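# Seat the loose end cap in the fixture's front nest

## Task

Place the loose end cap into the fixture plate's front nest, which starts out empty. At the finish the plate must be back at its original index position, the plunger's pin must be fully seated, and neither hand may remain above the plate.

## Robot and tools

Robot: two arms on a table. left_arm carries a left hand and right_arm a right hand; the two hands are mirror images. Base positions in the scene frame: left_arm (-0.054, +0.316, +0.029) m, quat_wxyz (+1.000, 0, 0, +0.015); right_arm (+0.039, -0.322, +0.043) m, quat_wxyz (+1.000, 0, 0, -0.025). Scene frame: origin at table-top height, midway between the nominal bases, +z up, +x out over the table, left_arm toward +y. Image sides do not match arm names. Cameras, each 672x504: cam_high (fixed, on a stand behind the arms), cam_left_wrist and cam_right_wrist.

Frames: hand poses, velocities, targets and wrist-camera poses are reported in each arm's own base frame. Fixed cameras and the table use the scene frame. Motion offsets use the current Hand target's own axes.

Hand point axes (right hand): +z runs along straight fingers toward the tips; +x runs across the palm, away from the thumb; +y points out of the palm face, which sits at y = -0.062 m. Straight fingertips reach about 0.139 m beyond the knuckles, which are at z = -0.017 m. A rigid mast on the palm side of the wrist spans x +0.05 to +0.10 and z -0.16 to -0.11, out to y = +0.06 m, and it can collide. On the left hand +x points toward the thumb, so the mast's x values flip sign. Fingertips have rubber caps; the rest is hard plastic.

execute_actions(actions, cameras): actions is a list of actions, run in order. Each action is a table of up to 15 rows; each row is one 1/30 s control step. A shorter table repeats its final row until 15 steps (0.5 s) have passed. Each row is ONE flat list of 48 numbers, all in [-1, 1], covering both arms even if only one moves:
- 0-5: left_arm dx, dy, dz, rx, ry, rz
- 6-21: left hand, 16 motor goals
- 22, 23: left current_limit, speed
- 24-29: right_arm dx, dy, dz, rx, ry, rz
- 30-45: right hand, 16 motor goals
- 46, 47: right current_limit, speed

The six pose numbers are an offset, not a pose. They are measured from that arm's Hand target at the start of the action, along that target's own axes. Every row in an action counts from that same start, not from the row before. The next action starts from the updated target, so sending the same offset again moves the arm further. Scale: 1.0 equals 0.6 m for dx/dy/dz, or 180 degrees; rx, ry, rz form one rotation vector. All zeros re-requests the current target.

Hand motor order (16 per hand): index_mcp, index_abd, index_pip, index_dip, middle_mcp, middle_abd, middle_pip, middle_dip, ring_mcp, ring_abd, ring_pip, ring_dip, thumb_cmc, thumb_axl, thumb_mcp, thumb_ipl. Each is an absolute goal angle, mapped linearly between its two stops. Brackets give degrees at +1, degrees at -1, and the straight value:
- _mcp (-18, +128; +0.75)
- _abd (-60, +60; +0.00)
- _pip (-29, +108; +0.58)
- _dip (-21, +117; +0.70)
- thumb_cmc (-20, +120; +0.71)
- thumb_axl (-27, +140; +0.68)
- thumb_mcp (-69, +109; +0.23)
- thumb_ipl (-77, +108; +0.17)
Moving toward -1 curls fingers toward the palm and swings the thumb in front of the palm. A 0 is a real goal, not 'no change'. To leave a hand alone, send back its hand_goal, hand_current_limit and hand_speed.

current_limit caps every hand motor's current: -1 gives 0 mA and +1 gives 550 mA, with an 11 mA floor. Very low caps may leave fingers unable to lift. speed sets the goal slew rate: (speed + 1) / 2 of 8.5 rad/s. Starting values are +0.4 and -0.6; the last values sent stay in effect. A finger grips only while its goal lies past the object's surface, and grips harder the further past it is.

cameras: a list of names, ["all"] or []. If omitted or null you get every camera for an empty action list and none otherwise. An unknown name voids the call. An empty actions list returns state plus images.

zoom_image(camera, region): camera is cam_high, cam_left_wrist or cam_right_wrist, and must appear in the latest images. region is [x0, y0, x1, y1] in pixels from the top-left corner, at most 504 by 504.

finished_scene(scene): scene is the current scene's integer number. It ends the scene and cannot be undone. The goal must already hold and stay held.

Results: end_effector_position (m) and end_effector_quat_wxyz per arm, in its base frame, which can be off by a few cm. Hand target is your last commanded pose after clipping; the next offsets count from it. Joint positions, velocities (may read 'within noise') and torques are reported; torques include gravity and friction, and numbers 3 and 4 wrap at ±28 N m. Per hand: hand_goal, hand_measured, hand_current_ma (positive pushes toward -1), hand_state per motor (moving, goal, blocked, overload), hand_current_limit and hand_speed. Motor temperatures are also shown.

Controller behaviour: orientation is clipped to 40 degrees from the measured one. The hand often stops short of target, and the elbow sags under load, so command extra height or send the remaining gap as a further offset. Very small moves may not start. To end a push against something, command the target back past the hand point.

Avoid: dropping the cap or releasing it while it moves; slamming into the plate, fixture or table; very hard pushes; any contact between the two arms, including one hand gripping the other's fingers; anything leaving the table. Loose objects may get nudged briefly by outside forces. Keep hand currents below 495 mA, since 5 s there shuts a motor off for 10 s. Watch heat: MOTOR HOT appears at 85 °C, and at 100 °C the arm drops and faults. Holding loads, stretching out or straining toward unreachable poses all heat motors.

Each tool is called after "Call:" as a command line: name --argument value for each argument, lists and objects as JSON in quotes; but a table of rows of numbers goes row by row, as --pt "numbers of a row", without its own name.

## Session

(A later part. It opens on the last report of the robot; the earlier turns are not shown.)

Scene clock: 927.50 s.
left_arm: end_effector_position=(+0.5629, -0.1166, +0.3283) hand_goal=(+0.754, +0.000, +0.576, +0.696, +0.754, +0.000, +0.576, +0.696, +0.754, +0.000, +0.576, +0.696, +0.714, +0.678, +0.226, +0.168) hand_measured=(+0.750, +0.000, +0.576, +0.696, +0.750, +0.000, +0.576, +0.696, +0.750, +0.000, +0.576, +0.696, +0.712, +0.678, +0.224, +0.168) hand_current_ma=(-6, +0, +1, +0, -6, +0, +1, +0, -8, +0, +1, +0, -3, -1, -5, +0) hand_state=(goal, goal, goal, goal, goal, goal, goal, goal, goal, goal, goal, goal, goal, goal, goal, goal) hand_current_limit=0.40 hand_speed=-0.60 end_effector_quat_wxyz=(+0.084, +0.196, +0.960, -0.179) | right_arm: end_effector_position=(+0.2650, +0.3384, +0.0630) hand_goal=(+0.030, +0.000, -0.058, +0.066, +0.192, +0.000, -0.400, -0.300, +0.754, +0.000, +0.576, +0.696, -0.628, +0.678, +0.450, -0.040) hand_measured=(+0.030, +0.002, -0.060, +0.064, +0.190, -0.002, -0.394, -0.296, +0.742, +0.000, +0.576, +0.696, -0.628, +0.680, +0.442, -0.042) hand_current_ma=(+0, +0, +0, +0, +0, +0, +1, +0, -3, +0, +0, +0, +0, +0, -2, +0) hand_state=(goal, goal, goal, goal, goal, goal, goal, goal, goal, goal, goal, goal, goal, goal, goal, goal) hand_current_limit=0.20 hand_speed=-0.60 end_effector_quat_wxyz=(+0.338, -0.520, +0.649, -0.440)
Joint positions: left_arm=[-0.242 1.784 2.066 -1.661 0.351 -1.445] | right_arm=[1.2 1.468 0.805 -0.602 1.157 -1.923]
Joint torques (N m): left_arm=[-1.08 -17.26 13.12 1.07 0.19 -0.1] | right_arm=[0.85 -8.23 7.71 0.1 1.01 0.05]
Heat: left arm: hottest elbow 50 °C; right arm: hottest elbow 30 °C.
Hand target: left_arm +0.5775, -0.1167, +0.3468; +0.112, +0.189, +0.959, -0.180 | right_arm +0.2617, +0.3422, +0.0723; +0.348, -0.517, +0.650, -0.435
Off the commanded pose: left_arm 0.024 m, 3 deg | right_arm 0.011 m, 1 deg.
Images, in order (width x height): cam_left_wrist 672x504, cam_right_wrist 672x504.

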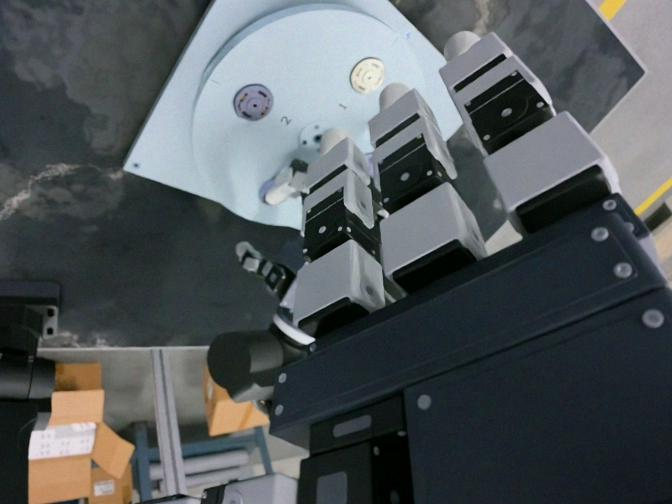

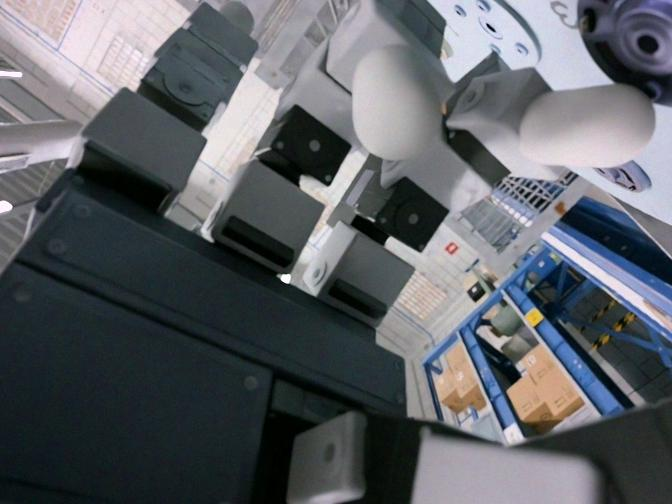

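Call:
execute_actions --actions '[[[0,0,0,0,0,0,0.754,0,0.576,0.696,0.754,0,0.576,0.696,0.754,0,0.576,0.696,0.714,0.678,0.226,0.168,0.4,-0.6,0.006,0.0155,0,0,0,0,0.03,0,-0.058,0.065,0.192,0,-0.4,-0.3,0.754,0,0.576,0.696,-0.629,0.678,0.45,-0.04,0.2,-0.6]]]' --cameras '["cam_left_wrist","cam_right_wrist"]'

Call:
zoom_image --camera "cam_left_wrist" --region '[225, 130, 325, 215]'

Call:
zoom_image --camera "cam_right_wrist" --region '[472, 0, 672, 150]'

Scene clock: 933.03 s.
left_arm: end_effector_position=(+0.5629, -0.1166, +0.3283) hand_goal=(+0.754, +0.000, +0.576, +0.696, +0.754, +0.000, +0.576, +0.696, +0.754, +0.000, +0.576, +0.696, +0.714, +0.678, +0.226, +0.168) hand_measured=(+0.750, +0.000, +0.576, +0.696, +0.750, +0.000, +0.576, +0.696, +0.750, +0.000, +0.576, +0.696, +0.712, +0.678, +0.224, +0.168) hand_current_ma=(-6, +0, +1, +0, -6, +0, +1, +0, -8, +0, +1, +0, -3, -1, -5, +0) hand_state=(goal, goal, goal, goal, goal, goal, goal, goal, goal, goal, goal, goal, goal, goal, goal, goal) hand_current_limit=0.40 hand_speed=-0.60 end_effector_quat_wxyz=(+0.084, +0.196, +0.960, -0.179) | right_arm: end_effector_position=(+0.2606, +0.3353, +0.0581) hand_goal=(+0.030, +0.000, -0.058, +0.066, +0.192, +0.000, -0.400, -0.300, +0.754, +0.000, +0.576, +0.696, -0.628, +0.678, +0.450, -0.040) hand_measured=(+0.030, +0.002, -0.060, +0.064, +0.190, -0.002, -0.394, -0.296, +0.742, +0.000, +0.576, +0.696, -0.628, +0.680, +0.442, -0.042) hand_current_ma=(+0, +0, +0, +0, +0, +0, +1, +0, -3, +0, +0, +0, +0, +0, -2, +0) hand_state=(goal, goal, goal, goal, goal, goal, goal, goal, goal, goal, goal, goal, goal, goal, goal, goal) hand_current_limit=0.20 hand_speed=-0.60 end_effector_quat_wxyz=(+0.339, -0.519, +0.649, -0.440)
Joint positions: left_arm=[-0.242 1.784 2.066 -1.661 0.351 -1.445] | right_arm=[1.208 1.468 0.79 -0.602 1.16 -1.903]
Joint torques (N m): left_arm=[-1.03 -16.91 13.12 0.92 0.18 -0.11] | right_arm=[0.5 -8.47 7.32 0.43 0.98 0.04]
Heat: left arm: hottest elbow 50 °C; right arm: hottest elbow 30 °C.
Hand target: left_arm +0.5775, -0.1167, +0.3468; +0.112, +0.189, +0.959, -0.180 | right_arm +0.2575, +0.3394, +0.0636; +0.348, -0.517, +0.650, -0.435
Off the commanded pose: left_arm 0.024 m, 3 deg | right_arm 0.008 m, 1 deg.
Images, in order (width x height): cam_left_wrist 672x504, cam_right_wrist 672x504.

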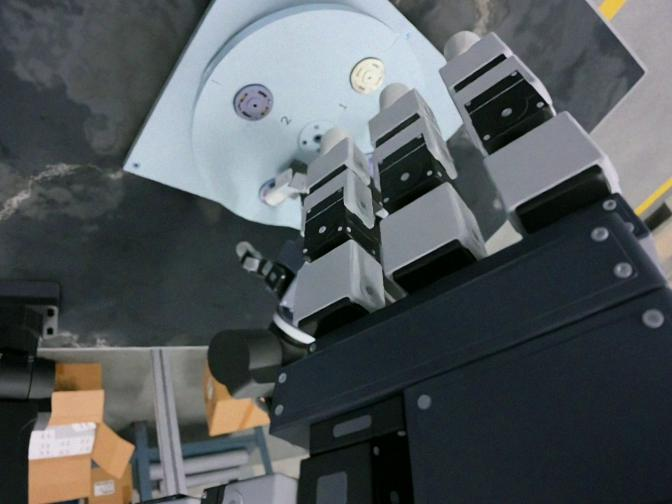

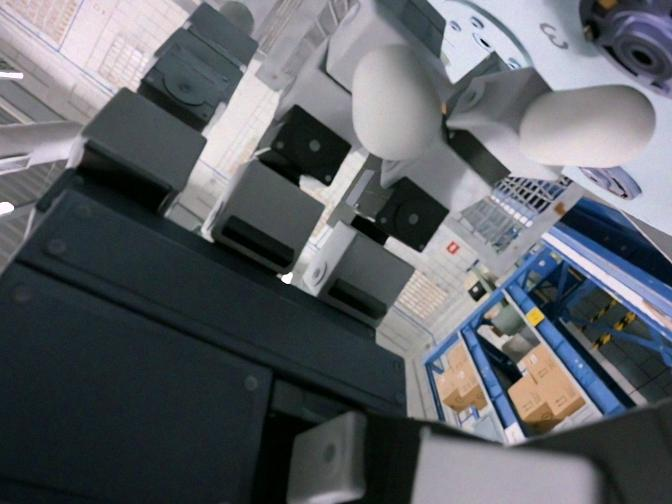

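Scaled by 5.040 from the camera's 672x504 image, which has a finer 960x720 frame.

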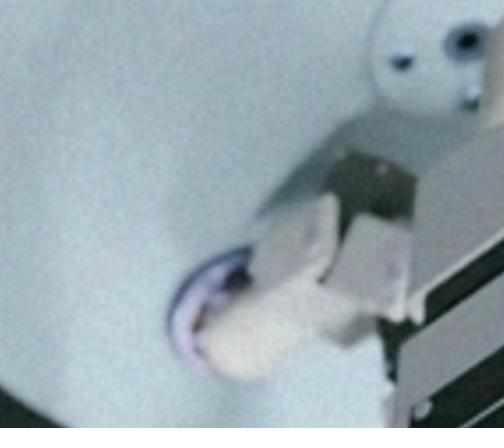

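Scaled by 2.520 from the camera's 672x504 image, which has a finer 960x720 frame.

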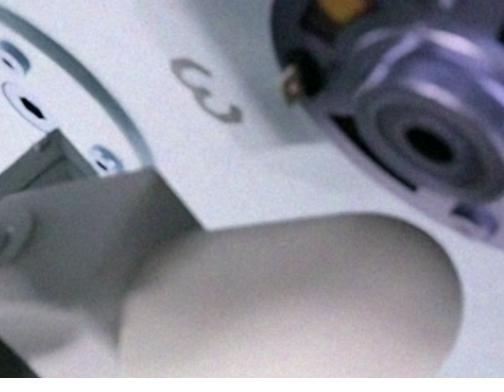

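Call:
execute_actions --actions '[[[0,0,0,0,0,0,0.754,0,0.576,0.696,0.754,0,0.576,0.696,0.754,0,0.576,0.696,0.714,0.678,0.226,0.168,0.4,-0.6,0,-0.1,-0.04,0,0,0,0.03,0,-0.058,0.065,0.192,0,-0.4,-0.3,0.754,0,0.576,0.696,-0.629,0.678,0.45,-0.04,0.2,-0.6]],[[0,0,0,0,0,0,0.754,0,0.576,0.696,0.754,0,0.576,0.696,0.754,0,0.576,0.696,0.714,0.678,0.226,0.168,0.4,-0.6,0.08,-0.06,-0.08,0,0,0,0.03,0,-0.058,0.065,0.192,0,-0.4,-0.3,0.754,0,0.576,0.696,-0.629,0.678,0.45,-0.04,0.2,-0.6]]]' --cameras '["cam_left_wrist","cam_high"]'

Call:
zoom_image --camera "cam_left_wrist" --region '[225, 130, 325, 215]'

Call:
zoom_image --camera "cam_high" --region '[310, 175, 360, 213]'

Scene clock: 939.73 s.
left_arm: end_effector_position=(+0.5629, -0.1166, +0.3283) hand_goal=(+0.754, +0.000, +0.576, +0.696, +0.754, +0.000, +0.576, +0.696, +0.754, +0.000, +0.576, +0.696, +0.714, +0.678, +0.226, +0.168) hand_measured=(+0.750, +0.000, +0.576, +0.696, +0.750, +0.000, +0.576, +0.696, +0.750, +0.000, +0.576, +0.696, +0.712, +0.678, +0.224, +0.168) hand_current_ma=(-6, +0, +1, +0, -6, +0, +1, +0, -8, +0, +1, +0, -3, -1, -5, +0) hand_state=(goal, goal, goal, goal, goal, goal, goal, goal, goal, goal, goal, goal, goal, goal, goal, goal) hand_current_limit=0.40 hand_speed=-0.60 end_effector_quat_wxyz=(+0.084, +0.196, +0.960, -0.179) | right_arm: end_effector_position=(+0.2154, +0.2797, +0.1610) hand_goal=(+0.030, +0.000, -0.058, +0.066, +0.192, +0.000, -0.400, -0.300, +0.754, +0.000, +0.576, +0.696, -0.628, +0.678, +0.450, -0.040) hand_measured=(+0.030, +0.002, -0.060, +0.064, +0.190, -0.002, -0.394, -0.296, +0.742, +0.000, +0.576, +0.696, -0.626, +0.680, +0.442, -0.042) hand_current_ma=(+0, +0, +0, +0, +0, +0, +1, +0, -3, +0, +0, +0, +0, +0, -1, +0) hand_state=(goal, goal, goal, goal, goal, goal, goal, goal, goal, goal, goal, goal, goal, goal, goal, goal) hand_current_limit=0.20 hand_speed=-0.60 end_effector_quat_wxyz=(+0.333, -0.526, +0.645, -0.444)
Joint positions: left_arm=[-0.242 1.784 2.066 -1.661 0.351 -1.445] | right_arm=[1.282 1.167 0.834 -1.128 1.174 -1.73]
Joint torques (N m): left_arm=[-0.97 -17.44 13.11 1.07 0.19 -0.11] | right_arm=[0.91 -3.72 13.2 -0.13 1.02 0.06]
Heat: left arm: hottest elbow 51 °C; right arm: hottest elbow 31 °C.
Hand target: left_arm +0.5775, -0.1167, +0.3468; +0.112, +0.189, +0.959, -0.180 | right_arm +0.2172, +0.2993, +0.1797; +0.348, -0.517, +0.650, -0.435
Off the commanded pose: left_arm 0.024 m, 3 deg | right_arm 0.027 m, 2 deg.
Images, in order (width x height): cam_high 672x504, cam_left_wrist 672x504.

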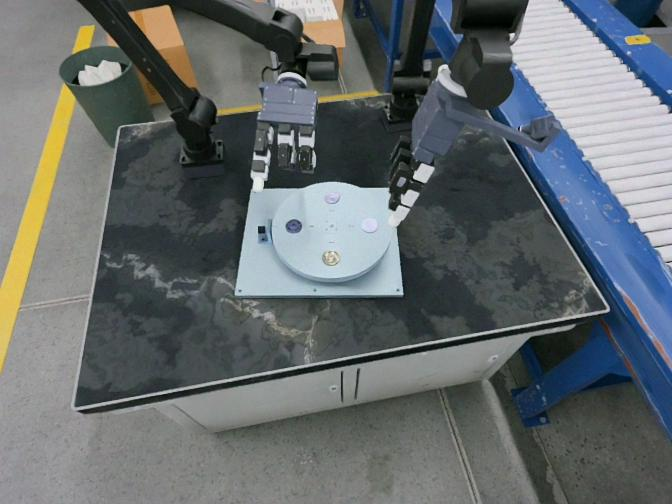

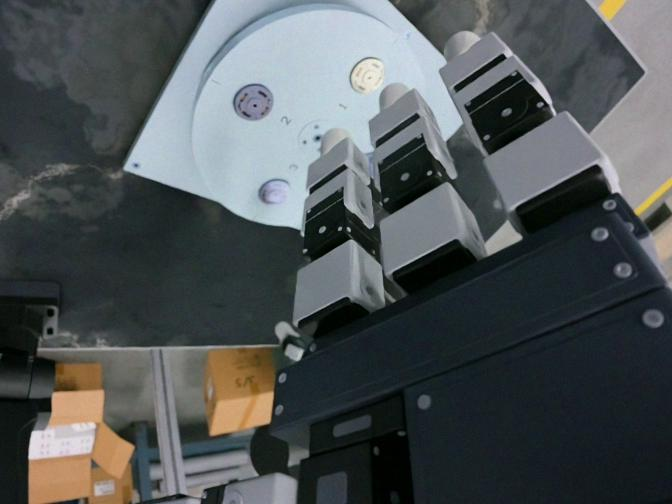

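Scaled by 5.040 from the camera's 672x504 image, which has a finer 960x720 frame.

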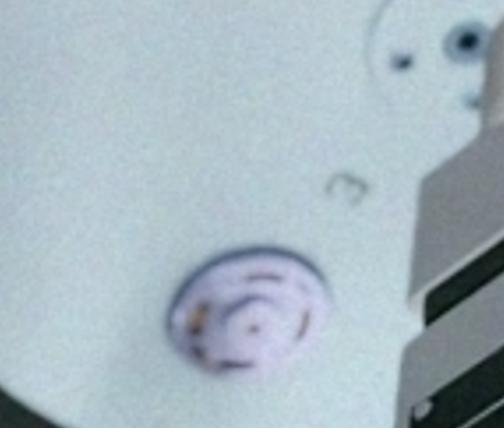

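Scaled by 10.080 from the camera's 672x504 image, which has a finer 960x720 frame.

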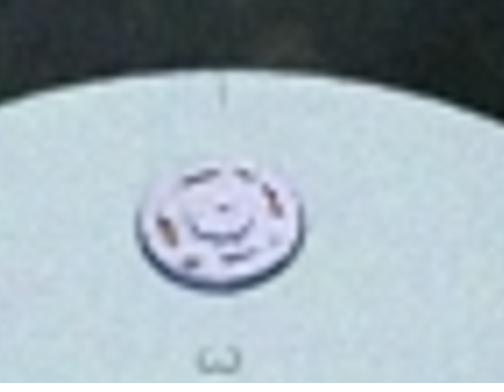

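Call:
execute_actions --actions '[]' --cameras '["cam_high","cam_left_wrist"]'

Call:
zoom_image --camera "cam_left_wrist" --region '[225, 130, 325, 215]'

Scene clock: 960.33 s.
left_arm: end_effector_position=(+0.5629, -0.1166, +0.3283) hand_goal=(+0.754, +0.000, +0.576, +0.696, +0.754, +0.000, +0.576, +0.696, +0.754, +0.000, +0.576, +0.696, +0.714, +0.678, +0.226, +0.168) hand_measured=(+0.750, +0.000, +0.576, +0.696, +0.750, +0.000, +0.576, +0.696, +0.750, +0.000, +0.576, +0.696, +0.712, +0.678, +0.224, +0.168) hand_current_ma=(-6, +0, +1, +0, -6, +0, +1, +0, -8, +0, +1, +0, -3, -1, -5, +0) hand_state=(goal, goal, goal, goal, goal, goal, goal, goal, goal, goal, goal, goal, goal, goal, goal, goal) hand_current_limit=0.40 hand_speed=-0.60 end_effector_quat_wxyz=(+0.084, +0.196, +0.960, -0.179) | right_arm: end_effector_position=(+0.2154, +0.2797, +0.1611) hand_goal=(+0.030, +0.000, -0.058, +0.066, +0.192, +0.000, -0.400, -0.300, +0.754, +0.000, +0.576, +0.696, -0.628, +0.678, +0.450, -0.040) hand_measured=(+0.030, +0.002, -0.060, +0.064, +0.190, -0.002, -0.394, -0.296, +0.742, +0.000, +0.576, +0.696, -0.626, +0.680, +0.442, -0.042) hand_current_ma=(+0, +0, +0, +0, +0, +0, +1, +0, -3, +0, +0, +0, +0, +0, -1, +0) hand_state=(goal, goal, goal, goal, goal, goal, goal, goal, goal, goal, goal, goal, goal, goal, goal, goal) hand_current_limit=0.20 hand_speed=-0.60 end_effector_quat_wxyz=(+0.333, -0.526, +0.645, -0.444)
Joint positions: left_arm=[-0.242 1.784 2.066 -1.661 0.351 -1.445] | right_arm=[1.282 1.167 0.834 -1.128 1.174 -1.729]
Joint velocities: within noise
Joint torques (N m): left_arm=[-1.08 -16.97 13.16 1.02 0.17 -0.09] | right_arm=[1.03 -3.78 13.3 -0.27 1.03 0.01]
Motor temperatures (°C): left_arm=[25 31 51 23 24 22] | right_arm=[25 23 33 23 28 21]
Heat: left arm: hottest elbow 51 °C; right arm: hottest elbow 33 °C.
Hand target: left_arm +0.5775, -0.1167, +0.3468; +0.112, +0.189, +0.959, -0.180 | right_arm +0.2172, +0.2993, +0.1797; +0.348, -0.517, +0.650, -0.435
Off the commanded pose: left_arm 0.024 m, 3 deg | right_arm 0.027 m, 2 deg.
Images, in order (width x height): cam_high 672x504, cam_left_wrist 672x504.

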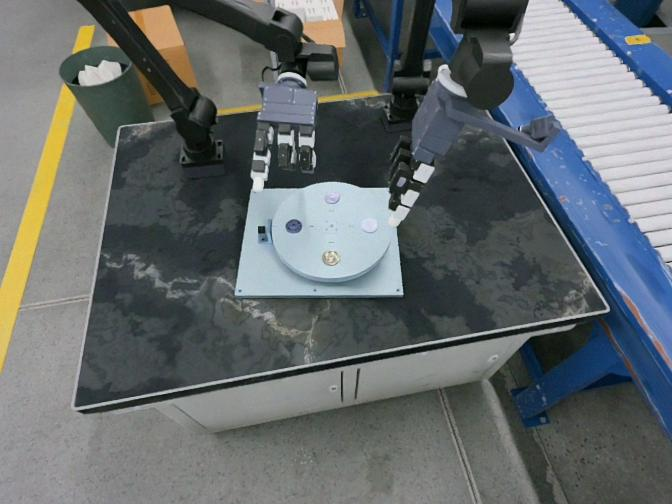

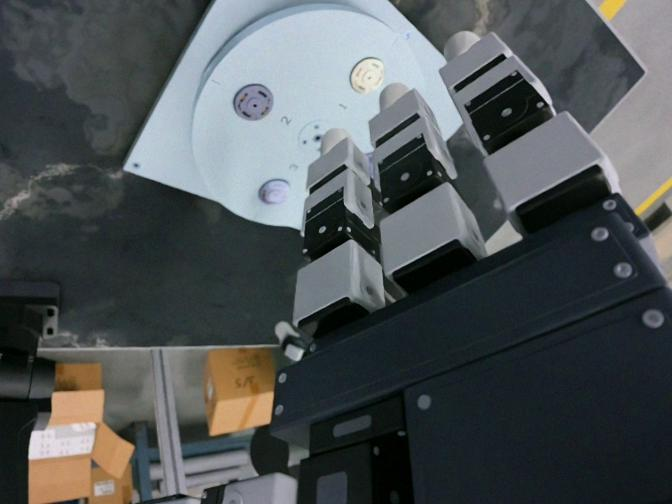

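Scaled by 5.040 from the camera's 672x504 image, which has a finer 960x720 frame.

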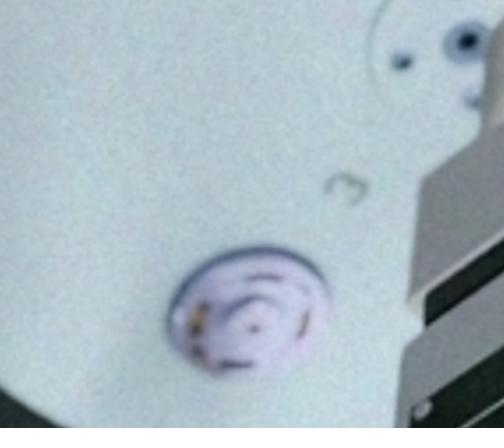

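Call:
execute_actions --actions '[[[0.036,0.096,-0.043,0,0,0,0.754,0,0.576,0.696,0.754,0,0.576,0.696,0.754,0,0.576,0.696,0.714,0.678,0.226,0.168,0.4,-0.6,0,-0.03,-0.01,0,0,0,0.03,0,-0.058,0.066,0.192,0,-0.4,-0.3,0.754,0,0.576,0.696,-0.628,0.678,0.45,-0.04,0.2,-0.6]],[[0.036,0.096,-0.043,0,0,0,0.754,0,0.576,0.696,0.754,0,0.576,0.696,0.754,0,0.576,0.696,0.714,0.678,0.226,0.168,0.4,-0.6,0,-0.03,-0.01,0,0,0,0.03,0,-0.058,0.066,0.192,0,-0.4,-0.3,0.754,0,0.576,0.696,-0.628,0.678,0.45,-0.04,0.2,-0.6]],[[0.036,0.096,-0.043,0,0,0,0.754,0,0.576,0.696,0.754,0,0.576,0.696,0.754,0,0.576,0.696,0.714,0.678,0.226,0.168,0.4,-0.6,0,0,0,0,0,0,0.03,0,-0.058,0.066,0.192,0,-0.4,-0.3,0.754,0,0.576,0.696,-0.628,0.678,0.45,-0.04,0.2,-0.6]]]'

Scene clock: 969.53 s.
left_arm: end_effector_position=(+0.5832, +0.0884, +0.3358) hand_goal=(+0.754, +0.000, +0.576, +0.696, +0.754, +0.000, +0.576, +0.696, +0.754, +0.000, +0.576, +0.696, +0.714, +0.678, +0.226, +0.168) hand_measured=(+0.750, +0.000, +0.576, +0.696, +0.750, +0.000, +0.576, +0.696, +0.750, +0.000, +0.576, +0.696, +0.712, +0.678, +0.224, +0.168) hand_current_ma=(-6, +0, +1, +0, -6, +0, +1, +0, -9, +0, +1, +0, -3, -1, -5, +0) hand_state=(goal, goal, goal, goal, goal, goal, goal, goal, goal, goal, goal, goal, goal, goal, goal, goal) hand_current_limit=0.40 hand_speed=-0.60 end_effector_quat_wxyz=(+0.141, +0.172, +0.961, -0.167) | right_arm: end_effector_position=(+0.2169, +0.2841, +0.1913) hand_goal=(+0.030, +0.000, -0.058, +0.066, +0.192, +0.000, -0.400, -0.300, +0.754, +0.000, +0.576, +0.696, -0.628, +0.678, +0.450, -0.040) hand_measured=(+0.030, +0.002, -0.060, +0.064, +0.190, -0.002, -0.394, -0.296, +0.742, +0.000, +0.576, +0.696, -0.626, +0.680, +0.442, -0.042) hand_current_ma=(+0, +0, +0, +0, +0, +0, +1, +0, -3, +0, +0, +0, +0, +0, -1, +0) hand_state=(goal, goal, goal, goal, goal, goal, goal, goal, goal, goal, goal, goal, goal, goal, goal, goal) hand_current_limit=0.20 hand_speed=-0.60 end_effector_quat_wxyz=(+0.327, -0.529, +0.642, -0.449)
Joint positions: left_arm=[0.132 1.758 2.04 -1.674 0.405 -1.121] | right_arm=[1.282 1.166 0.917 -1.233 1.175 -1.727]
Joint torques (N m): left_arm=[-1.9 -19.9 7.84 0.13 0.33 0.22] | right_arm=[0.32 -5.71 13.22 -0.1 1.02 -0.03]
Heat: left arm: hottest elbow 51 °C; right arm: hottest elbow 34 °C.
Hand target: left_arm +0.5772, +0.0835, +0.3466; +0.112, +0.189, +0.959, -0.180 | right_arm +0.2196, +0.2986, +0.2177; +0.348, -0.517, +0.650, -0.435
Off the commanded pose: left_arm 0.013 m, 4 deg | right_arm 0.030 m, 3 deg.
joint sent to its limit (left arm) — joint 4 (wrist pitch), lower limit. The joint targets are off in orientation, not in position.

Call:
execute_actions --actions '[[[0,0.05,0,0,0,0,0.754,0,0.576,0.696,0.754,0,0.576,0.696,0.754,0,0.576,0.696,0.714,0.678,0.226,0.168,0.4,-0.6,0.069,-0.0433,0.107,0,0.0669,0.0271,0.03,0,-0.058,0.066,0.192,0,-0.4,-0.3,0.754,0,0.576,0.696,-0.628,0.678,0.45,-0.04,0.2,-0.6]],[[0,0,0,0,0,0,0.754,0,0.576,0.696,0.754,0,0.576,0.696,0.754,0,0.576,0.696,0.714,0.678,0.226,0.168,0.4,-0.6,0.069,-0.0433,0.107,0,0.0669,0.0271,0.03,0,-0.058,0.066,0.192,0,-0.4,-0.3,0.754,0,0.576,0.696,-0.628,0.678,0.45,-0.04,0.2,-0.6]],[[0,0,0,0,0,0,0.754,0,0.576,0.696,0.754,0,0.576,0.696,0.754,0,0.576,0.696,0.714,0.678,0.226,0.168,0.4,-0.6,0.069,-0.0433,0.107,0,0.0669,0.0271,0.03,0,-0.058,0.066,0.192,0,-0.4,-0.3,0.754,0,0.576,0.696,-0.628,0.678,0.45,-0.04,0.2,-0.6]],[[0,0,0,0,0,0,0.754,0,0.576,0.696,0.754,0,0.576,0.696,0.754,0,0.576,0.696,0.714,0.678,0.226,0.168,0.4,-0.6,0.069,-0.0433,0.107,0,0.0669,0.0271,0.03,0,-0.058,0.066,0.192,0,-0.4,-0.3,0.754,0,0.576,0.696,-0.628,0.678,0.45,-0.04,0.2,-0.6]]]' --cameras '["cam_high"]'

Call:
zoom_image --camera "cam_high" --region '[230, 170, 410, 305]'

Scene clock: 983.30 s.
left_arm: end_effector_position=(+0.5843, +0.1085, +0.3348) hand_goal=(+0.754, +0.000, +0.576, +0.696, +0.754, +0.000, +0.576, +0.696, +0.754, +0.000, +0.576, +0.696, +0.714, +0.678, +0.226, +0.168) hand_measured=(+0.750, +0.000, +0.576, +0.696, +0.750, +0.000, +0.576, +0.696, +0.750, +0.000, +0.576, +0.696, +0.712, +0.678, +0.224, +0.168) hand_current_ma=(-6, +0, +1, +0, -6, +0, +1, +0, -9, +0, +1, +0, -3, -1, -5, +0) hand_state=(goal, goal, goal, goal, goal, goal, goal, goal, goal, goal, goal, goal, goal, goal, goal, goal) hand_current_limit=0.40 hand_speed=-0.60 end_effector_quat_wxyz=(+0.147, +0.176, +0.960, -0.164) | right_arm: end_effector_position=(+0.3429, +0.0150, +0.1928) hand_goal=(+0.030, +0.000, -0.058, +0.066, +0.192, +0.000, -0.400, -0.300, +0.754, +0.000, +0.576, +0.696, -0.628, +0.678, +0.450, -0.040) hand_measured=(+0.028, +0.002, -0.058, +0.064, +0.188, -0.002, -0.396, -0.296, +0.742, +0.000, +0.576, +0.696, -0.626, +0.680, +0.446, -0.042) hand_current_ma=(+0, +0, +0, +0, +0, +0, +0, +0, -3, +0, +0, +0, +0, +0, +0, +0) hand_state=(goal, goal, goal, goal, goal, goal, goal, goal, goal, goal, goal, goal, goal, goal, goal, goal) hand_current_limit=0.20 hand_speed=-0.60 end_effector_quat_wxyz=(+0.095, -0.201, +0.805, -0.550)
Joint positions: left_arm=[0.169 1.762 2.04 -1.674 0.409 -1.076] | right_arm=[0.428 1.166 0.92 -1.354 1.183 -1.612]
Joint torques (N m): left_arm=[-1.38 -16.91 10.02 0.18 0.29 0.24] | right_arm=[-1.03 -5.13 13.19 0.64 0.87 -0.15]
Heat: left arm: hottest elbow 50 °C; right arm: hottest elbow 36 °C.
Hand target: left_arm +0.5892, +0.1095, +0.3376; +0.112, +0.189, +0.959, -0.180 | right_arm +0.3600, +0.0195, +0.2162; +0.120, -0.181, +0.810, -0.544
Off the commanded pose: left_arm 0.006 m, 5 deg | right_arm 0.029 m, 4 deg.
joint sent to its limit (left arm) — joint 4 (wrist pitch), lower limit. The joint targets are off in orientation, not in position.
Images, in order (width x height): cam_high 672x504.

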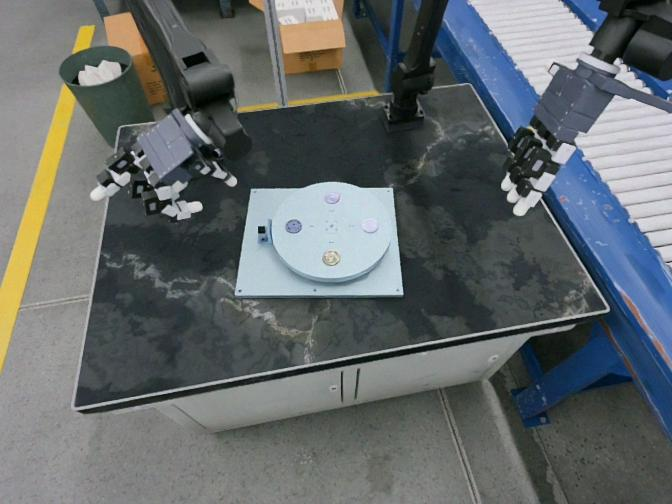

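Scaled by 2.800 from the camera's 672x504 image, which has a finer 960x720 frame.

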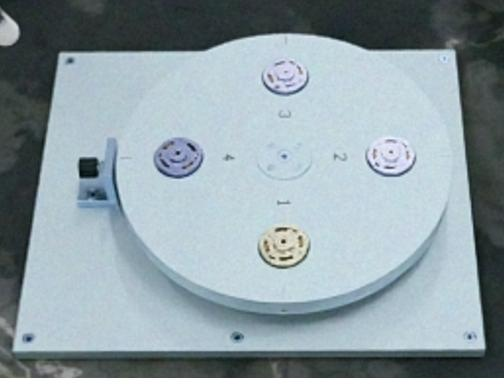

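Call:
zoom_image --camera "cam_high" --region '[290, 180, 374, 243]'

Call:
zoom_image --camera "cam_high" --region '[250, 205, 310, 250]'

Scaled by 6.000 from the camera's 672x504 image, which has a finer 960x720 frame.

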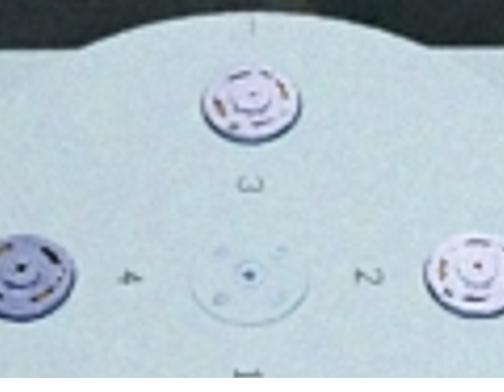

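Scaled by 8.400 from the camera's 672x504 image, which has a finer 960x720 frame.

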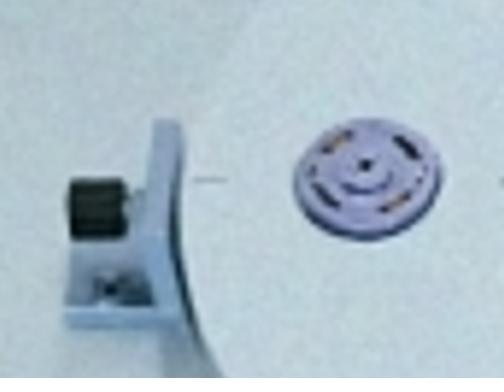

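Call:
finished_scene --scene 1

The scene is finished: the task was done.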